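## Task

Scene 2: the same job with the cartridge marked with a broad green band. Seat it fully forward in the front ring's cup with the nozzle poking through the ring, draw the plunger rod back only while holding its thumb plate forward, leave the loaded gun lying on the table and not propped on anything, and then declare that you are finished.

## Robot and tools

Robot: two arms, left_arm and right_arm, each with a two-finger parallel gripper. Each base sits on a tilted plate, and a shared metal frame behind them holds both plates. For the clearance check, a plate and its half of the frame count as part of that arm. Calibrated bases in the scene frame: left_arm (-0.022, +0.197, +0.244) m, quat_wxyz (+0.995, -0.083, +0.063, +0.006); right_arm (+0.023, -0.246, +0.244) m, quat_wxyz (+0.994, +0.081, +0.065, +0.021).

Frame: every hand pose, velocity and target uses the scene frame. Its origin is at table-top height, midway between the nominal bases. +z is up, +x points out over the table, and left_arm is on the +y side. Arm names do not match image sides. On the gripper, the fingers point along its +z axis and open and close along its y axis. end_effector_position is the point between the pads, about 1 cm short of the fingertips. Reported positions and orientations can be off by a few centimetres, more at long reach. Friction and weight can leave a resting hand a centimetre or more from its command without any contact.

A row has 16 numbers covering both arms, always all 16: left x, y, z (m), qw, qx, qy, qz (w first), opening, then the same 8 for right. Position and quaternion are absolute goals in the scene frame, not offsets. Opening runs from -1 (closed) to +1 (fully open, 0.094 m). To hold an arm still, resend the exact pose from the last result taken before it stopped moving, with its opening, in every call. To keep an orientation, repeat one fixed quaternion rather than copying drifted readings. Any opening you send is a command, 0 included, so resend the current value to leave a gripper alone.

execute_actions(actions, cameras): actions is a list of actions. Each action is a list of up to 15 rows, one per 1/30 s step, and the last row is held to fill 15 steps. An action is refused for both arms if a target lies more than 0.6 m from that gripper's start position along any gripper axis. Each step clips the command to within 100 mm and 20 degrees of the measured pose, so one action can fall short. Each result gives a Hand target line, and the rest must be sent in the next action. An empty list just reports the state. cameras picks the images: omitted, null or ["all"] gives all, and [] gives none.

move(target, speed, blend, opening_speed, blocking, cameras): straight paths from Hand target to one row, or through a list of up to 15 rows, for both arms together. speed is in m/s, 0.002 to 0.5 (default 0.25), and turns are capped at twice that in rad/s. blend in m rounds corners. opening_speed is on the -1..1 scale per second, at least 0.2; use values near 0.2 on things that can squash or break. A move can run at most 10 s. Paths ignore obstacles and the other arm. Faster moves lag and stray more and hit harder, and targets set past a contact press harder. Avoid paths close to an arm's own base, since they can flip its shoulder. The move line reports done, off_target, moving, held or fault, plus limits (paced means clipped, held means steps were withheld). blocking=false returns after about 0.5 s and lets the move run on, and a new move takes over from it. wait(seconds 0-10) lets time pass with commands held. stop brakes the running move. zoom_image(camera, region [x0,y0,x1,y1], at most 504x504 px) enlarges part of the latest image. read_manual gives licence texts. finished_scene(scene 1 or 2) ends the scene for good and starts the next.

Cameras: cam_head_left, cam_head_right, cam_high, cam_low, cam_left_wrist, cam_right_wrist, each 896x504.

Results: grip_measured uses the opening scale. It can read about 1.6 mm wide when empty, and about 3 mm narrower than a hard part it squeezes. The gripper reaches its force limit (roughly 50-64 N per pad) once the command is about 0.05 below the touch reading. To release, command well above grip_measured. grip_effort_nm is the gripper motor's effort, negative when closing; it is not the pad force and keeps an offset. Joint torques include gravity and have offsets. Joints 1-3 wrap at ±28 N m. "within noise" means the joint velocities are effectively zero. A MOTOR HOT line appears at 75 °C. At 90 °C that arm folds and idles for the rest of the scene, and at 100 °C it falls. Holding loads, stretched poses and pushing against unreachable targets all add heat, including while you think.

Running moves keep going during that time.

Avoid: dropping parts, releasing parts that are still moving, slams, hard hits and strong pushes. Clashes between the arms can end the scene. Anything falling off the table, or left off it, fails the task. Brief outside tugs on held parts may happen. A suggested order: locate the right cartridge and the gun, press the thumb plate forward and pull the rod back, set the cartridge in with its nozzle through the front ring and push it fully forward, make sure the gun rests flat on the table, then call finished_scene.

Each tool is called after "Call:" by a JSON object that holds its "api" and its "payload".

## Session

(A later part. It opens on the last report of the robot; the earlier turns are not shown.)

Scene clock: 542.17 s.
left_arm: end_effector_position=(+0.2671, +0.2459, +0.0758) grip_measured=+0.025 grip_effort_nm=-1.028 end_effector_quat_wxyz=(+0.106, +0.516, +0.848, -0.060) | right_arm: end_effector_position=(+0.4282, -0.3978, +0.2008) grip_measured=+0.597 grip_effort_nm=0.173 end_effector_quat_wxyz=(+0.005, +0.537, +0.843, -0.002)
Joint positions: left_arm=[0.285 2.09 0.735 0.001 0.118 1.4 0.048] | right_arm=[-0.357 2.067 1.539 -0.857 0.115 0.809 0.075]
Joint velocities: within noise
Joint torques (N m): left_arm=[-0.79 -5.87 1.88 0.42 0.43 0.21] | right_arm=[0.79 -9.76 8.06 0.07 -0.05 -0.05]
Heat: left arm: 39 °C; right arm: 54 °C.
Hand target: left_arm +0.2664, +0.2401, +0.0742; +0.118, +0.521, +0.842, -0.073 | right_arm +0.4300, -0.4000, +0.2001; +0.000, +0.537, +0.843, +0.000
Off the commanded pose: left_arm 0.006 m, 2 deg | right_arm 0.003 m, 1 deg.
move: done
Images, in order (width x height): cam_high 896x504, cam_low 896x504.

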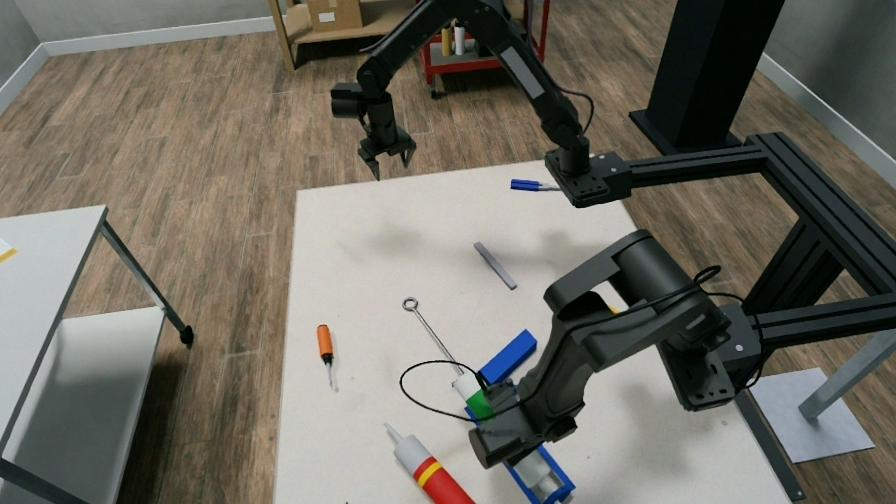

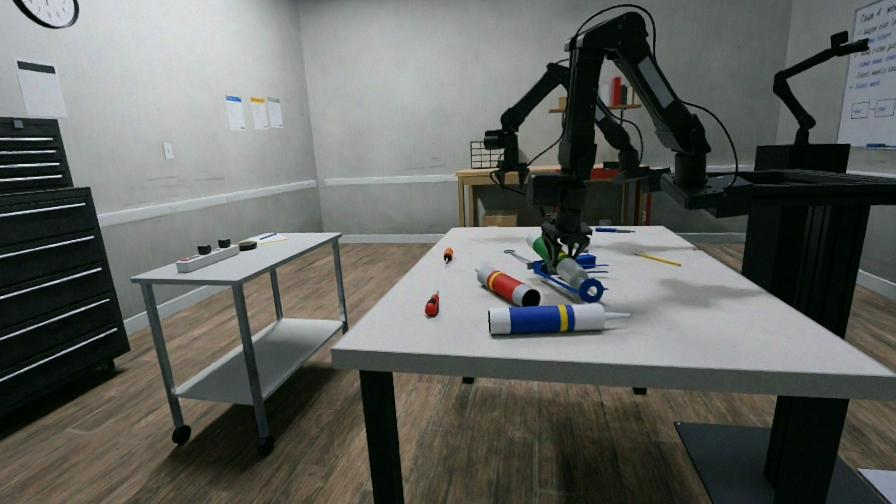

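Call:
{"api": "move", "payload": {"target": [0.2590,0.2380,0.076,0.1184,0.5211,0.8421,-0.0732,-0.15,0.43,-0.40,0.20,0,0.5373,0.8434,0,0.6], "speed": 0.03, "cameras": ["cam_high","cam_low"]}}

Call:
{"api": "zoom_image", "payload": {"camera": "cam_low", "region": [520, 220, 620, 310]}}

Call:
{"api": "zoom_image", "payload": {"camera": "cam_high", "region": [440, 360, 600, 504]}}

Scene clock: 547.93 s.
left_arm: end_effector_position=(+0.2551, +0.2418, +0.0735) grip_measured=+0.025 grip_effort_nm=-1.033 end_effector_quat_wxyz=(+0.099, +0.521, +0.845, -0.068) | right_arm: end_effector_position=(+0.4282, -0.3978, +0.2008) grip_measured=+0.597 grip_effort_nm=0.173 end_effector_quat_wxyz=(+0.005, +0.537, +0.843, -0.002)
Joint positions: left_arm=[0.285 2.09 0.704 0.012 0.118 1.411 0.048] | right_arm=[-0.357 2.067 1.539 -0.857 0.115 0.809 0.075]
Joint velocities: within noise
Joint torques (N m): left_arm=[-0.79 -6.95 1.43 0.45 0.45 0.13] | right_arm=[0.75 -9.63 8.09 0.08 -0.03 -0.05]
Heat: left arm: 38 °C; right arm: 54 °C.
Hand target: left_arm +0.2591, +0.2381, +0.0761; +0.118, +0.521, +0.842, -0.073 | right_arm +0.4300, -0.4000, +0.2001; +0.000, +0.537, +0.843, +0.000
Off the commanded pose: left_arm 0.006 m, 2 deg | right_arm 0.003 m, 1 deg.
move: done
Images, in order (width x height): cam_high 896x504, cam_low 896x504.

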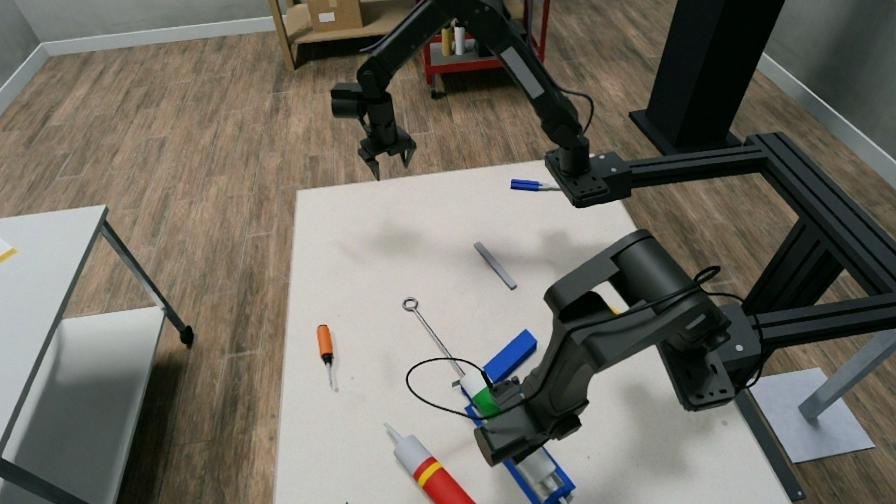

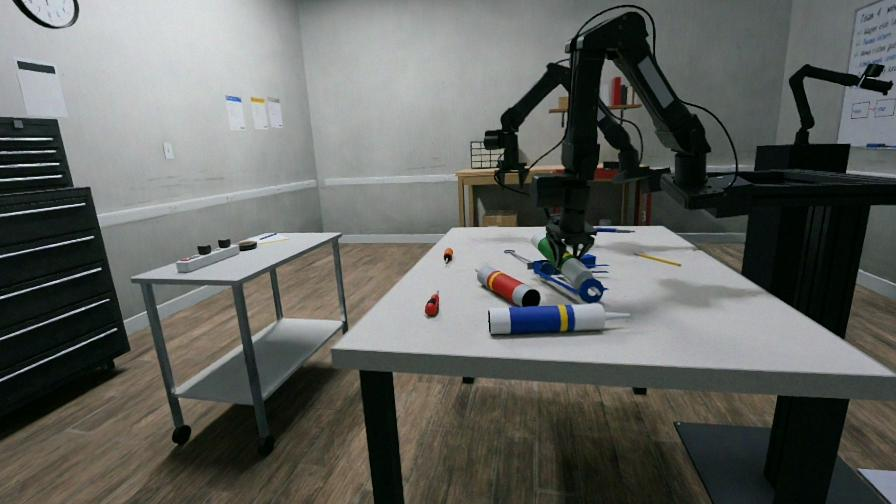

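Scaled by 5.040 from the camera's 896x504 image, which has a finer 1280x720 frame.

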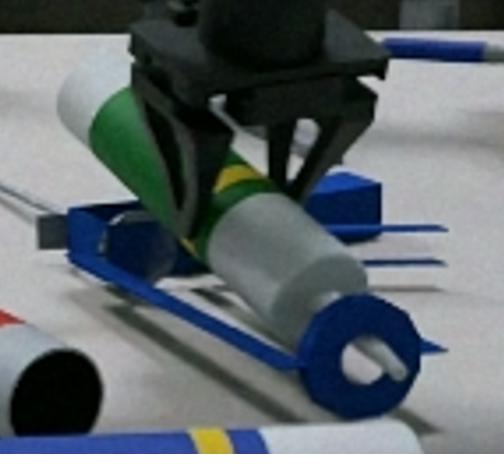

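Scaled by 3.150 from the camera's 896x504 image, which has a finer 1280x720 frame.

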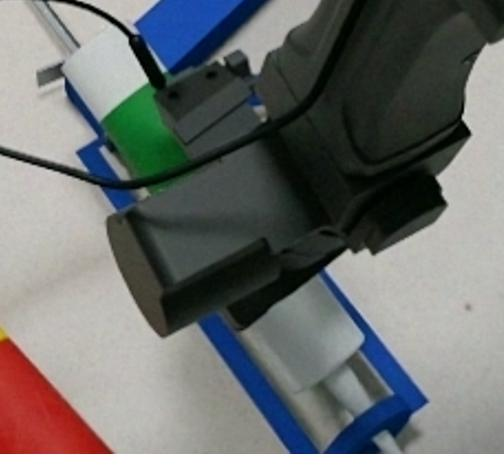

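Call:
{"api": "move", "payload": {"target": [0.2525,0.2505,0.066,0.1110,0.5217,0.8430,-0.0687,-0.15,0.43,-0.40,0.20,0,0.5373,0.8434,0,0.6], "speed": 0.03, "cameras": ["cam_high","cam_low"]}}

Call:
{"api": "zoom_image", "payload": {"camera": "cam_low", "region": [520, 220, 620, 310]}}

Call:
{"api": "zoom_image", "payload": {"camera": "cam_high", "region": [440, 360, 600, 504]}}

Scene clock: 555.67 s.
left_arm: end_effector_position=(+0.2512, +0.2546, +0.0679) grip_measured=+0.025 grip_effort_nm=-1.033 end_effector_quat_wxyz=(+0.097, +0.519, +0.847, -0.062) | right_arm: end_effector_position=(+0.4282, -0.3978, +0.2008) grip_measured=+0.597 grip_effort_nm=0.173 end_effector_quat_wxyz=(+0.005, +0.537, +0.843, -0.002)
Joint positions: left_arm=[0.331 2.106 0.704 0.03 0.116 1.452 0.048] | right_arm=[-0.357 2.067 1.539 -0.857 0.115 0.809 0.075]
Joint velocities: within noise
Joint torques (N m): left_arm=[-0.66 -5.61 1.44 0.46 0.39 0.15] | right_arm=[0.75 -9.68 8.05 0.09 -0.05 -0.04]
Heat: left arm: 39 °C; right arm: 54 °C.
Hand target: left_arm +0.2524, +0.2505, +0.0661; +0.111, +0.522, +0.843, -0.069 | right_arm +0.4300, -0.4000, +0.2001; +0.001, +0.537, +0.843, +0.000
Off the commanded pose: left_arm 0.005 m, 2 deg | right_arm 0.003 m, 1 deg.
move: done
Images, in order (width x height): cam_high 896x504, cam_low 896x504.

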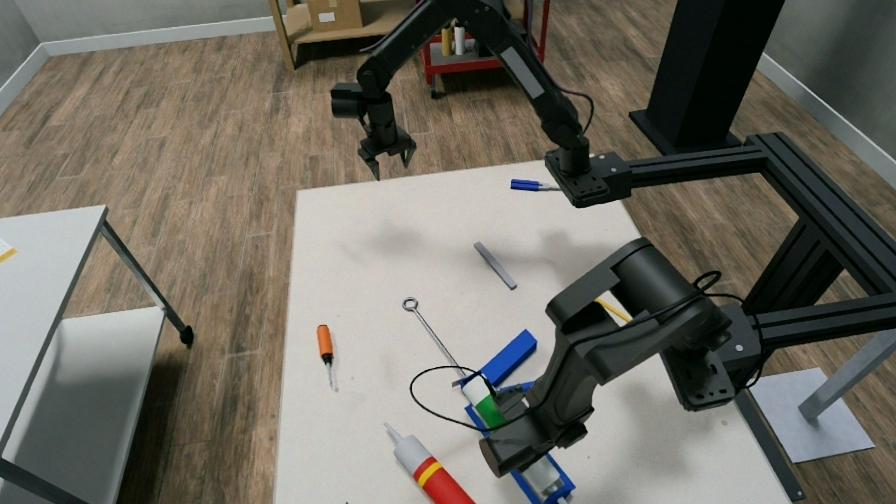

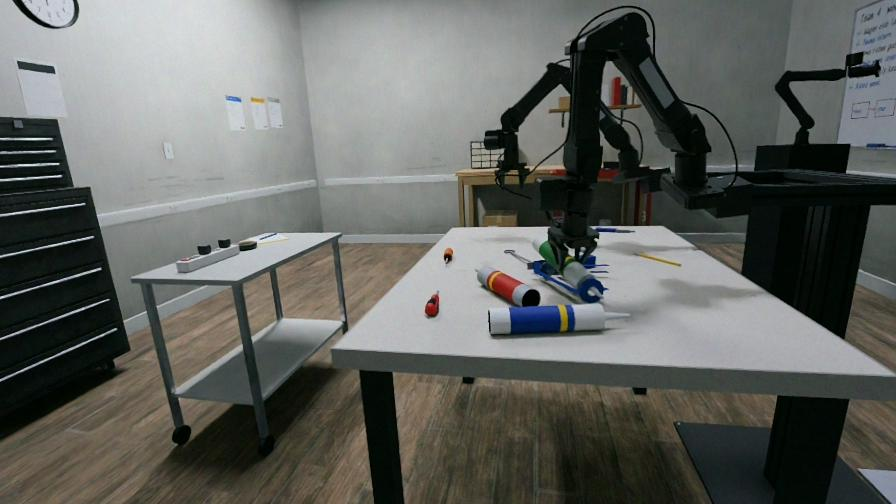

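Scaled by 5.040 from the camera's 896x504 image, which has a finer 1280x720 frame.

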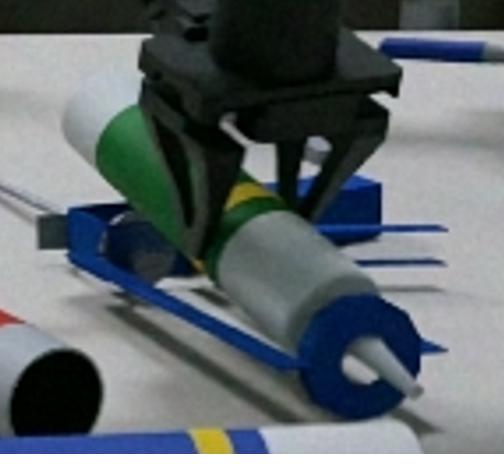

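Scaled by 3.150 from the camera's 896x504 image, which has a finer 1280x720 frame.

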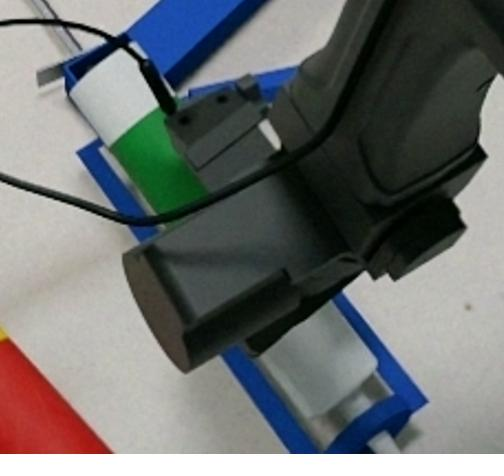

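Call:
{"api": "move", "payload": {"target": [0.2500,0.2560,0.054,0.0970,0.5220,0.8445,-0.0600,-0.15,0.43,-0.40,0.20,0,0.5373,0.8434,0,0.6], "speed": 0.03, "cameras": ["cam_high","cam_low"]}}

Call:
{"api": "zoom_image", "payload": {"camera": "cam_low", "region": [520, 220, 620, 310]}}

Call:
{"api": "zoom_image", "payload": {"camera": "cam_high", "region": [440, 360, 600, 504]}}

Scene clock: 559.70 s.
left_arm: end_effector_position=(+0.2457, +0.2582, +0.0562) grip_measured=+0.025 grip_effort_nm=-1.028 end_effector_quat_wxyz=(+0.084, +0.522, +0.847, -0.055) | right_arm: end_effector_position=(+0.4281, -0.3978, +0.2008) grip_measured=+0.597 grip_effort_nm=0.178 end_effector_quat_wxyz=(+0.005, +0.537, +0.843, -0.002)
Joint positions: left_arm=[0.335 2.151 0.704 0.068 0.086 1.46 0.048] | right_arm=[-0.357 2.067 1.539 -0.857 0.115 0.809 0.075]
Joint velocities: within noise
Joint torques (N m): left_arm=[-0.61 -5.55 2.28 0.41 0.33 0.11] | right_arm=[0.72 -9.66 8.06 0.07 -0.06 -0.05]
Heat: left arm: 39 °C; right arm: 54 °C.
Hand target: left_arm +0.2499, +0.2560, +0.0542; +0.097, +0.522, +0.845, -0.060 | right_arm +0.4300, -0.3999, +0.2001; +0.000, +0.537, +0.843, +0.000
Off the commanded pose: left_arm 0.005 m, 2 deg | right_arm 0.003 m, 1 deg.
move: done
Images, in order (width x height): cam_high 896x504, cam_low 896x504.

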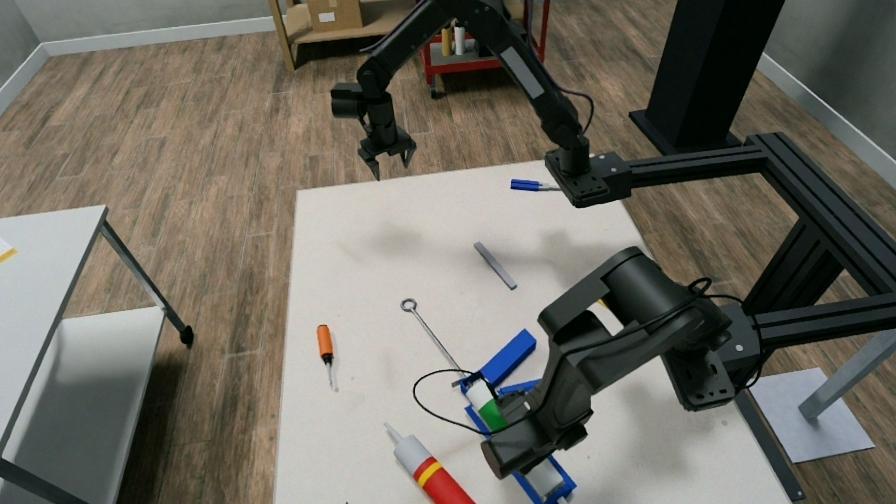

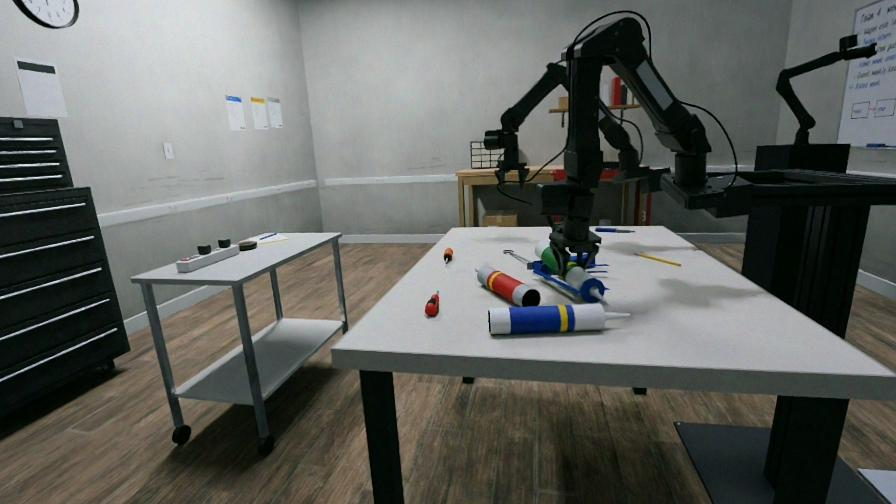

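Scaled by 5.040 from the camera's 896x504 image, which has a finer 1280x720 frame.

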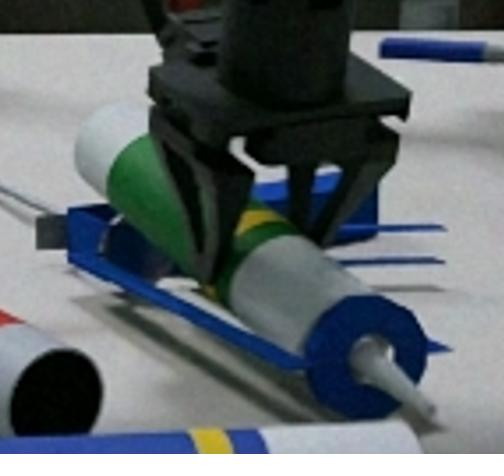

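Scaled by 3.150 from the camera's 896x504 image, which has a finer 1280x720 frame.

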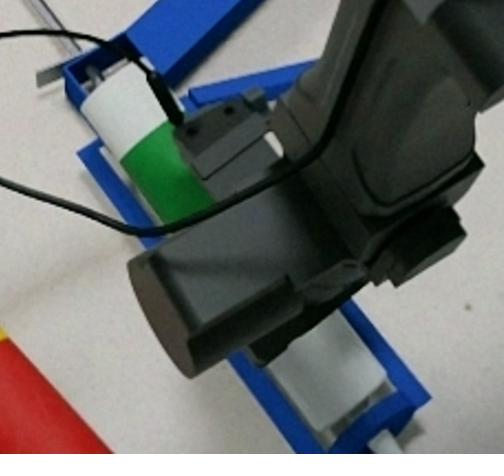

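Call:
{"api": "move", "payload": {"target": [0.2495,0.2580,0.045,0.0735,0.5245,0.8465,-0.0455,-0.15,0.43,-0.40,0.20,0,0.5373,0.8434,0,0.6], "speed": 0.03, "cameras": ["cam_high","cam_low"]}}

Call:
{"api": "zoom_image", "payload": {"camera": "cam_low", "region": [520, 220, 620, 310]}}

Call:
{"api": "zoom_image", "payload": {"camera": "cam_high", "region": [440, 360, 600, 504]}}

Scene clock: 564.87 s.
left_arm: end_effector_position=(+0.2422, +0.2640, +0.0477) grip_measured=+0.025 grip_effort_nm=-1.033 end_effector_quat_wxyz=(+0.063, +0.523, +0.849, -0.044) | right_arm: end_effector_position=(+0.4281, -0.3978, +0.2008) grip_measured=+0.597 grip_effort_nm=0.173 end_effector_quat_wxyz=(+0.005, +0.537, +0.843, -0.002)
Joint positions: left_arm=[0.333 2.185 0.715 0.082 0.04 1.459 0.048] | right_arm=[-0.357 2.067 1.539 -0.857 0.115 0.809 0.075]
Joint velocities: within noise
Joint torques (N m): left_arm=[-2.56 -5.35 2.69 0.4 0.2 -0.13] | right_arm=[0.65 -9.65 8.02 0.07 -0.04 -0.06]
Heat: left arm: 38 °C; right arm: 54 °C.
Hand target: left_arm +0.2492, +0.2580, +0.0453; +0.073, +0.525, +0.847, -0.046 | right_arm +0.4300, -0.3999, +0.2001; +0.000, +0.537, +0.843, +0.000
Off the commanded pose: left_arm 0.010 m, 1 deg | right_arm 0.003 m, 1 deg.
move: done
Images, in order (width x height): cam_high 896x504, cam_low 896x504.

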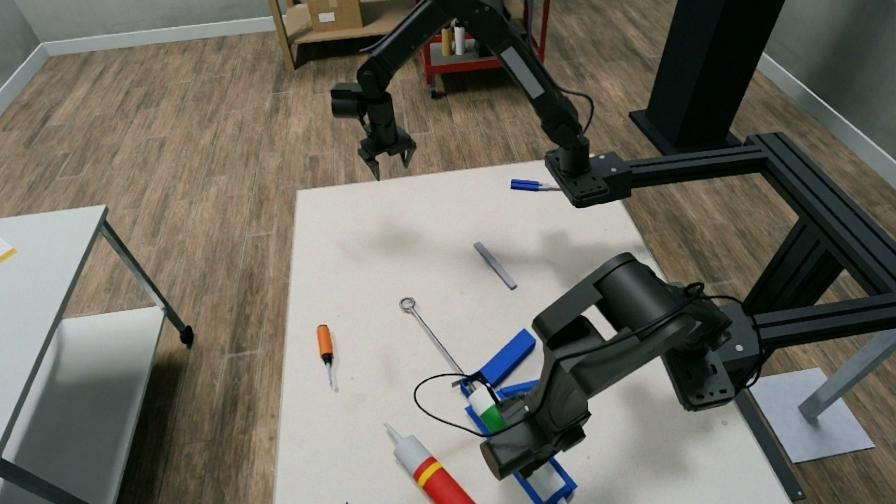

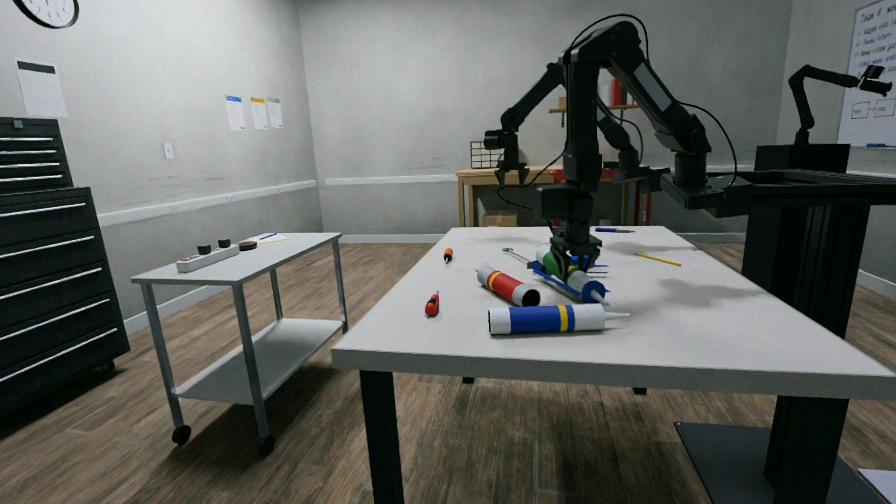

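Scaled by 5.040 from the camera's 896x504 image, which has a finer 1280x720 frame.

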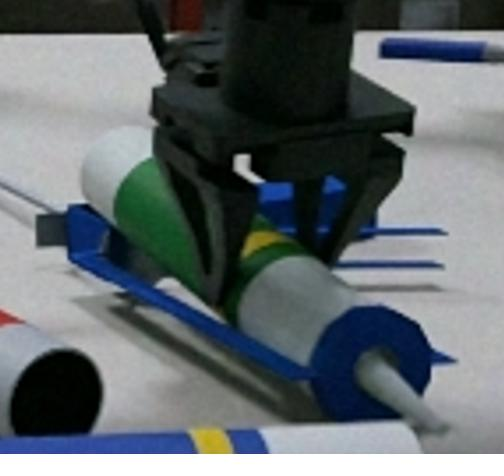

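Scaled by 3.150 from the camera's 896x504 image, which has a finer 1280x720 frame.

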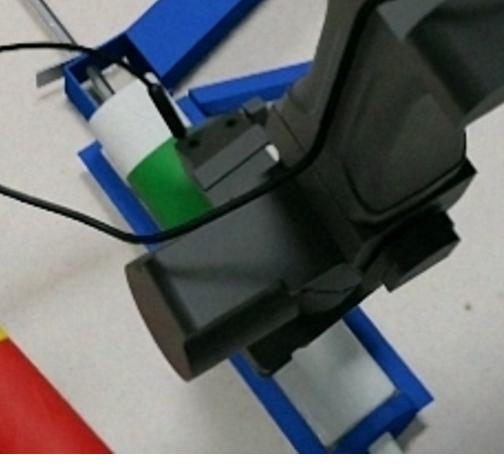

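Call:
{"api": "move", "payload": {"target": [0.2480,0.2560,0.042,0.0223,0.5260,0.8501,-0.0138,-0.15,0.43,-0.40,0.20,0,0.5373,0.8434,0,0.6], "speed": 0.03, "cameras": ["cam_high","cam_low"]}}

Call:
{"api": "zoom_image", "payload": {"camera": "cam_low", "region": [520, 220, 620, 310]}}

Call:
{"api": "zoom_image", "payload": {"camera": "cam_high", "region": [440, 360, 600, 504]}}

Scene clock: 576.23 s.
left_arm: end_effector_position=(+0.2476, +0.2614, +0.0463) grip_measured=+0.025 grip_effort_nm=-1.033 end_effector_quat_wxyz=(+0.027, +0.522, +0.853, -0.010) | right_arm: end_effector_position=(+0.4281, -0.3978, +0.2008) grip_measured=+0.597 grip_effort_nm=0.173 end_effector_quat_wxyz=(+0.005, +0.537, +0.843, -0.002)
Joint positions: left_arm=[0.253 2.197 0.731 0.083 -0.074 1.376 0.048] | right_arm=[-0.357 2.067 1.539 -0.857 0.115 0.809 0.075]
Joint velocities: within noise
Joint torques (N m): left_arm=[-2.96 -5.09 2.69 0.27 -0.04 -0.11] | right_arm=[0.64 -9.69 8.02 0.08 -0.05 -0.04]
Heat: left arm: 38 °C; right arm: 54 °C.
Hand target: left_arm +0.2478, +0.2560, +0.0421; +0.022, +0.526, +0.850, -0.014 | right_arm +0.4300, -0.3999, +0.2001; +0.000, +0.537, +0.843, +0.000
Off the commanded pose: left_arm 0.007 m, 1 deg | right_arm 0.003 m, 1 deg.
move: done
Images, in order (width x height): cam_high 896x504, cam_low 896x504.

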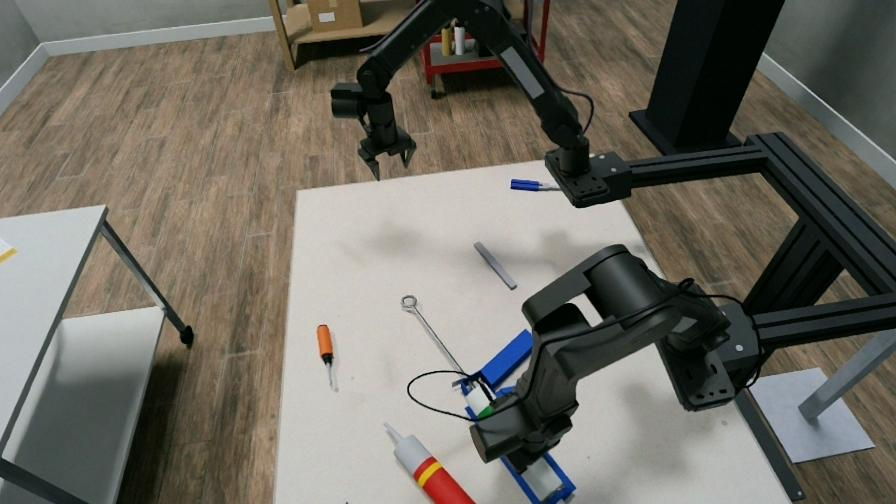

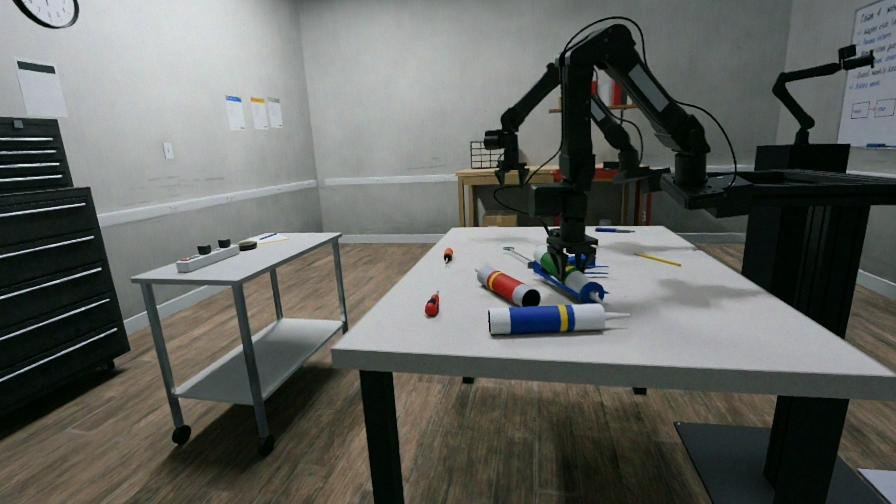

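Scaled by 5.040 from the camera's 896x504 image, which has a finer 1280x720 frame.

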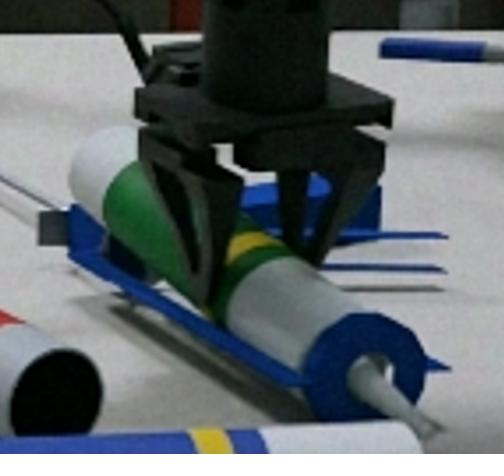

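Scaled by 3.150 from the camera's 896x504 image, which has a finer 1280x720 frame.

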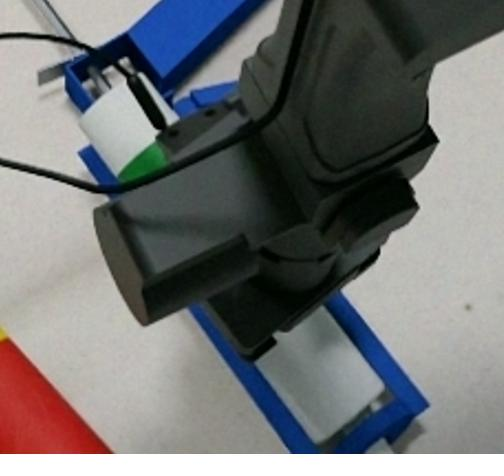

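Call:
{"api": "execute_actions", "payload": {"actions": [], "cameras": ["cam_head_left","cam_head_right","cam_high","cam_low","cam_left_wrist"]}}

Call:
{"api": "zoom_image", "payload": {"camera": "cam_head_left", "region": [330, 150, 500, 280]}}

Call:
{"api": "zoom_image", "payload": {"camera": "cam_head_right", "region": [340, 150, 510, 280]}}

Call:
{"api": "zoom_image", "payload": {"camera": "cam_high", "region": [445, 365, 505, 425]}}

Scene clock: 579.33 s.
left_arm: end_effector_position=(+0.2475, +0.2615, +0.0463) grip_measured=+0.025 grip_effort_nm=-1.028 end_effector_quat_wxyz=(+0.027, +0.522, +0.853, -0.010) | right_arm: end_effector_position=(+0.4281, -0.3978, +0.2008) grip_measured=+0.597 grip_effort_nm=0.173 end_effector_quat_wxyz=(+0.005, +0.537, +0.843, -0.002)
Joint positions: left_arm=[0.253 2.197 0.731 0.083 -0.074 1.376 0.048] | right_arm=[-0.357 2.067 1.539 -0.857 0.115 0.809 0.075]
Joint velocities: within noise
Joint torques (N m): left_arm=[-2.89 -5.14 2.67 0.28 -0.01 -0.08] | right_arm=[0.7 -9.76 8.01 0.07 -0.06 -0.05]
Heat: left arm: 38 °C; right arm: 54 °C.
Hand target: left_arm +0.2478, +0.2561, +0.0421; +0.022, +0.526, +0.850, -0.014 | right_arm +0.4300, -0.4000, +0.2001; +0.000, +0.537, +0.843, +0.000
Tool commands: left_gripper/opening=-0.15 right_gripper/opening=+0.6
Off the commanded pose: left_arm 0.007 m, 1 deg | right_arm 0.003 m, 1 deg.
Images, in order (width x height): cam_head_left 896x504, cam_head_right 896x504, cam_high 896x504, cam_low 896x504, cam_left_wrist 896x504.

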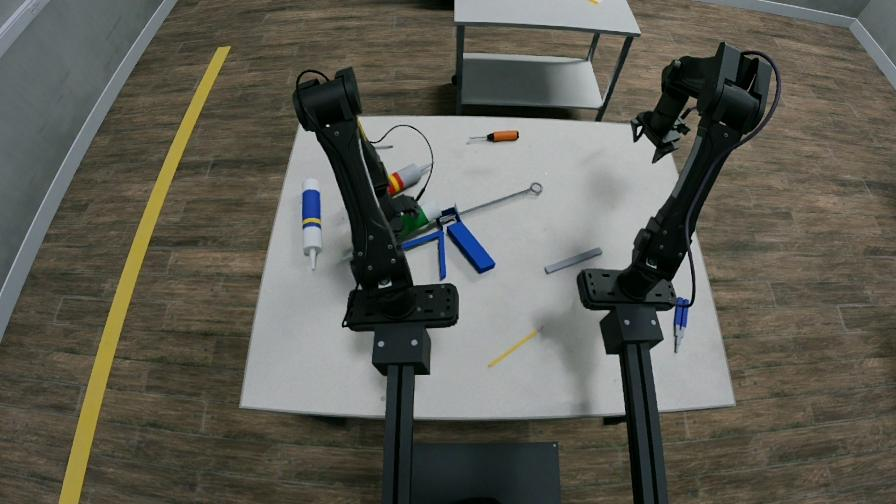

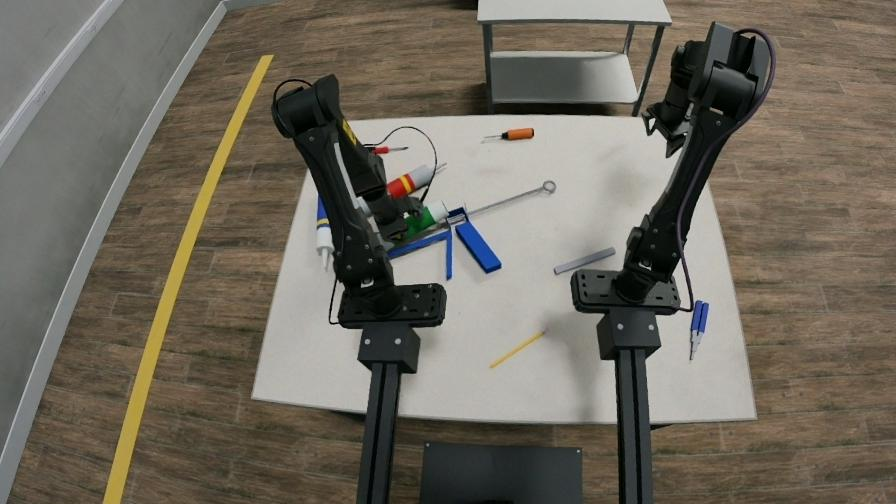

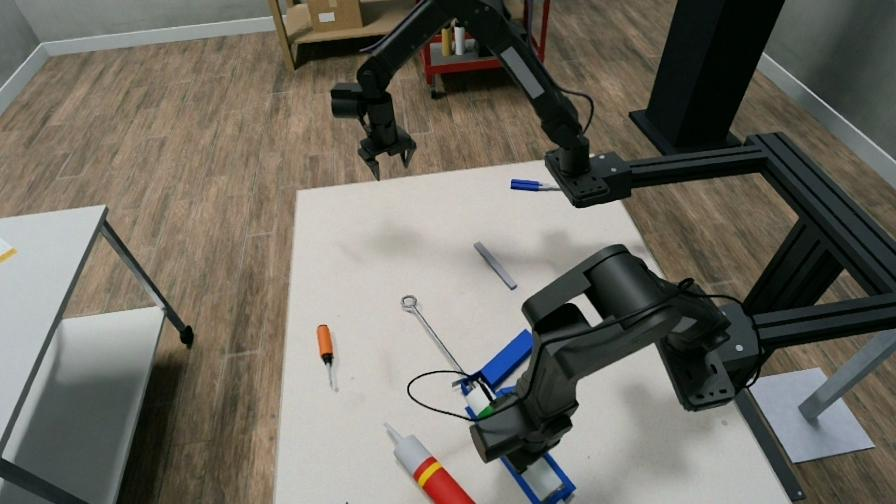

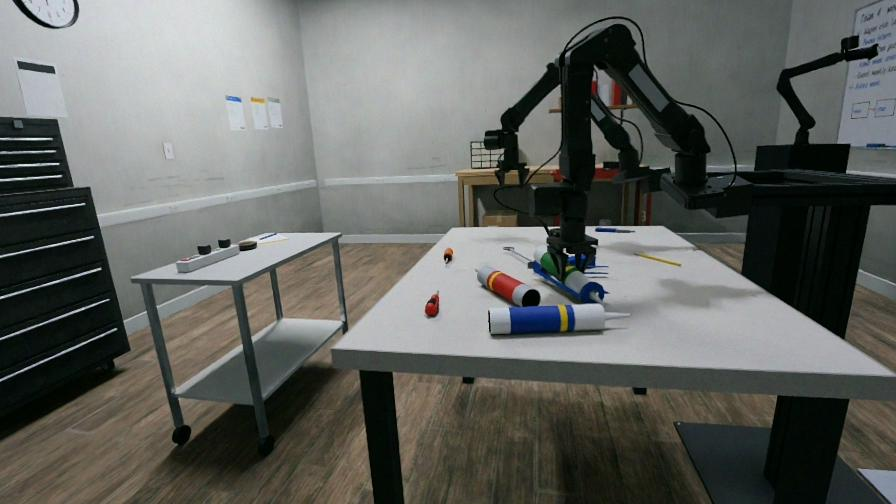

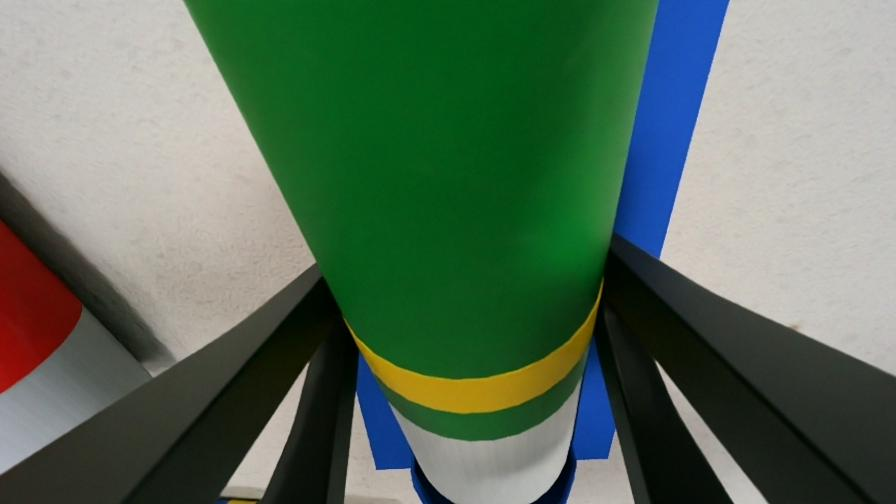

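Scaled by 2.965 from the camera's 896x504 image, which has a finer 1280x720 frame.

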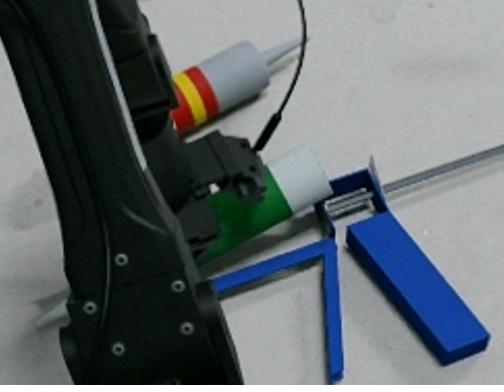

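Scaled by 2.965 from the camera's 896x504 image, which has a finer 1280x720 frame.

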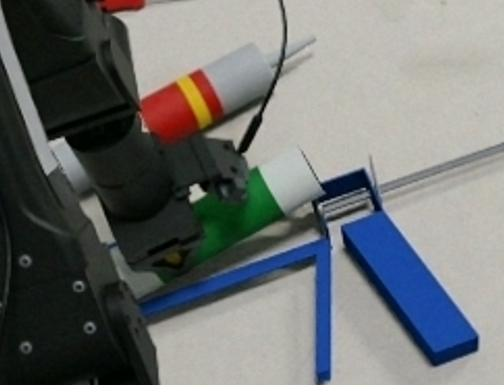

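Scaled by 8.400 from the camera's 896x504 image, which has a finer 1280x720 frame.

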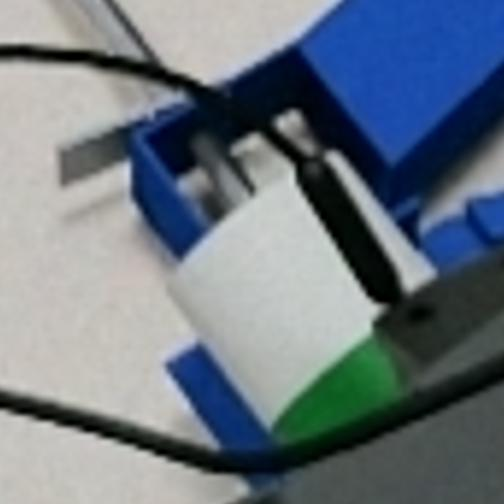

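Call:
{"api": "execute_actions", "payload": {"actions": []}}

Call:
{"api": "zoom_image", "payload": {"camera": "cam_low", "region": [500, 200, 640, 310]}}

Call:
{"api": "zoom_image", "payload": {"camera": "cam_high", "region": [400, 330, 540, 470]}}

Scene clock: 592.03 s.
left_arm: end_effector_position=(+0.2475, +0.2615, +0.0463) grip_measured=+0.025 grip_effort_nm=-1.033 end_effector_quat_wxyz=(+0.027, +0.522, +0.853, -0.010) | right_arm: end_effector_position=(+0.4281, -0.3978, +0.2008) grip_measured=+0.597 grip_effort_nm=0.178 end_effector_quat_wxyz=(+0.005, +0.537, +0.843, -0.002)
Joint positions: left_arm=[0.253 2.197 0.731 0.083 -0.074 1.375 0.048] | right_arm=[-0.357 2.067 1.539 -0.857 0.115 0.809 0.075]
Joint velocities: within noise
Joint torques (N m): left_arm=[-2.89 -5.11 2.74 0.3 -0.05 -0.09] | right_arm=[0.73 -9.74 8.06 0.07 -0.06 -0.07]
Heat: left arm: 37 °C; right arm: 54 °C.
Hand target: left_arm +0.2478, +0.2561, +0.0421; +0.022, +0.526, +0.850, -0.014 | right_arm +0.4300, -0.4000, +0.2001; +0.000, +0.537, +0.843, +0.000
Tool commands: left_gripper/opening=-0.15 right_gripper/opening=+0.6
Off the commanded pose: left_arm 0.007 m, 1 deg | right_arm 0.003 m, 1 deg.

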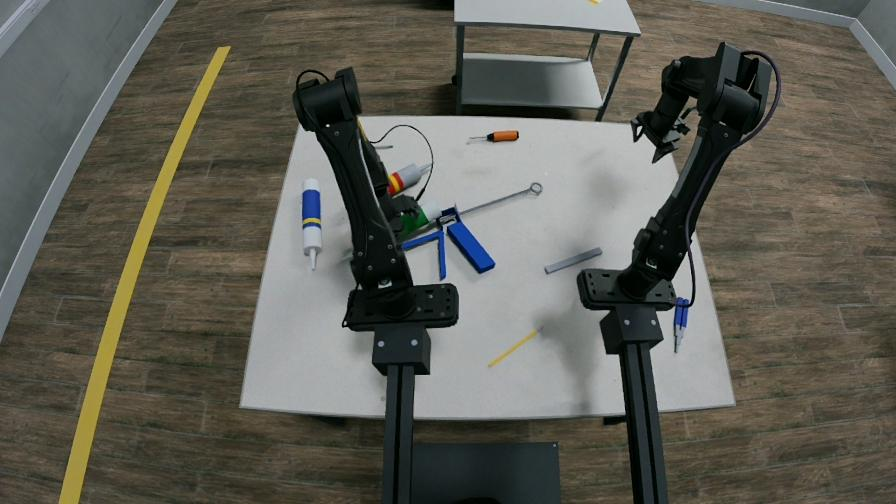

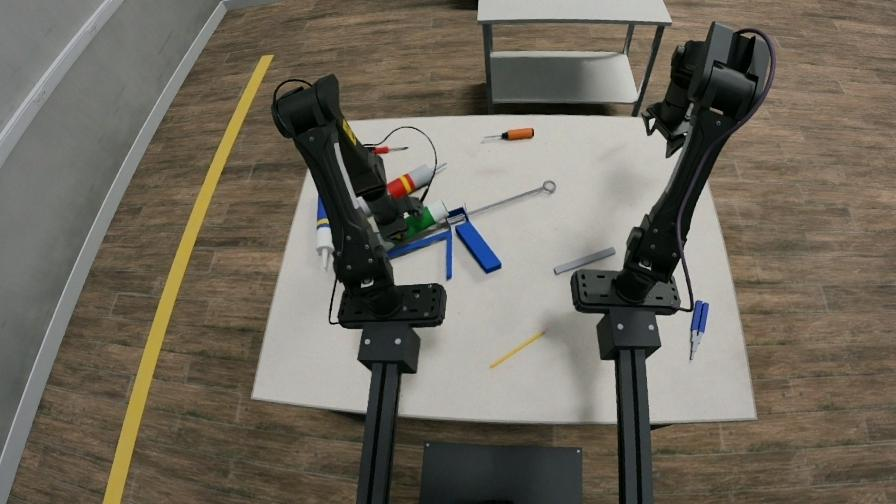

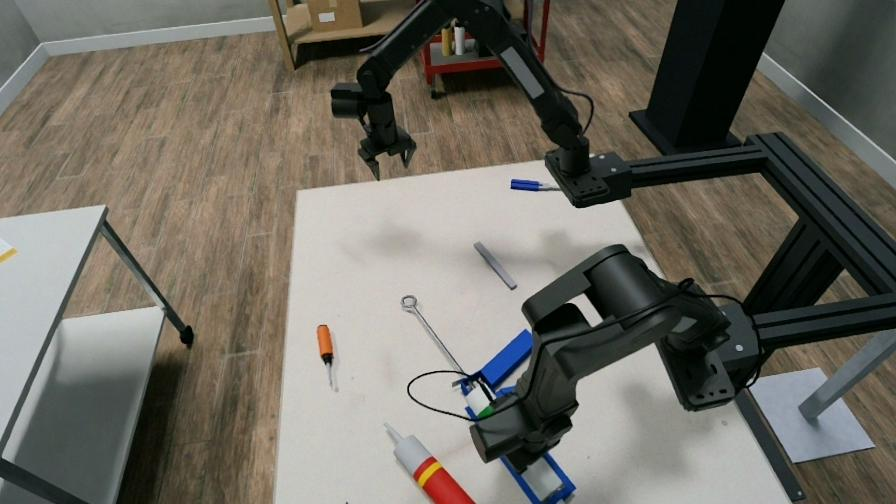

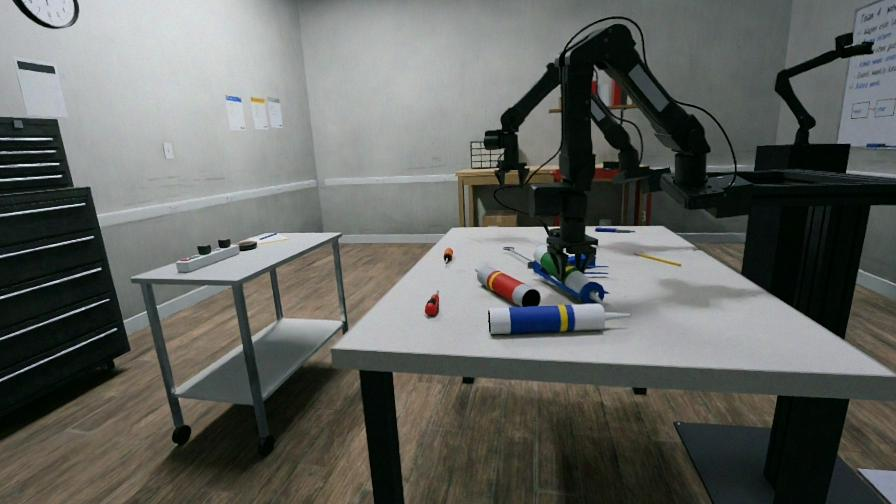

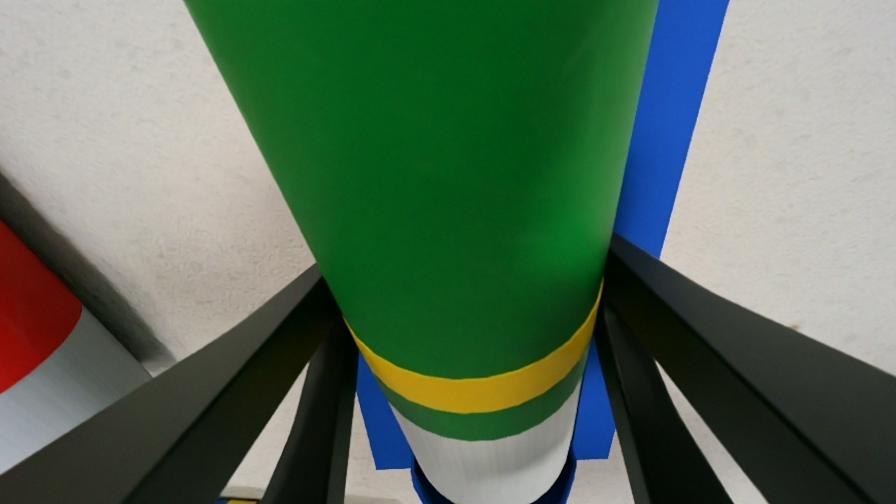

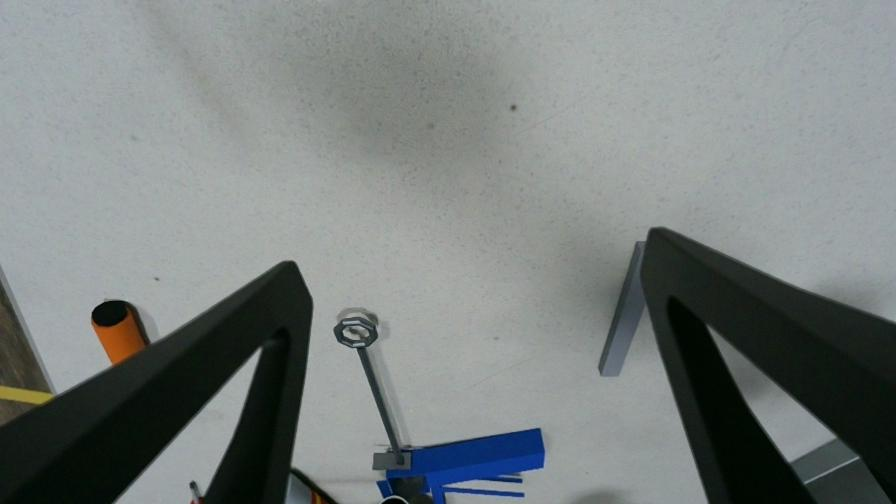

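Scaled by 3.600 from the camera's 896x504 image, which has a finer 1280x720 frame.

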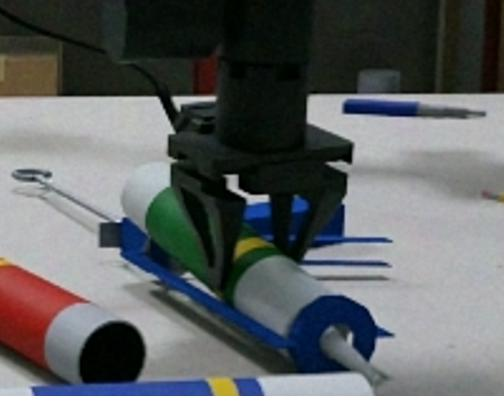

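Scaled by 3.600 from the camera's 896x504 image, which has a finer 1280x720 frame.

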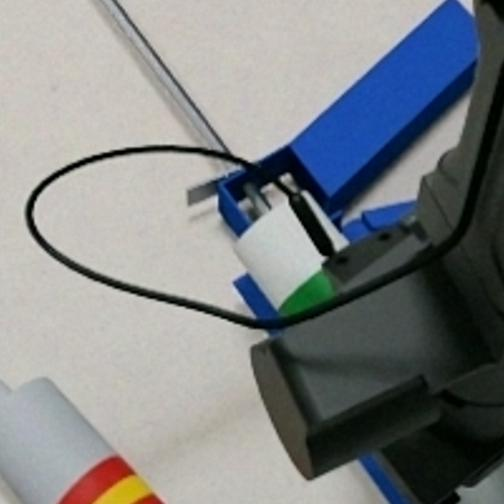

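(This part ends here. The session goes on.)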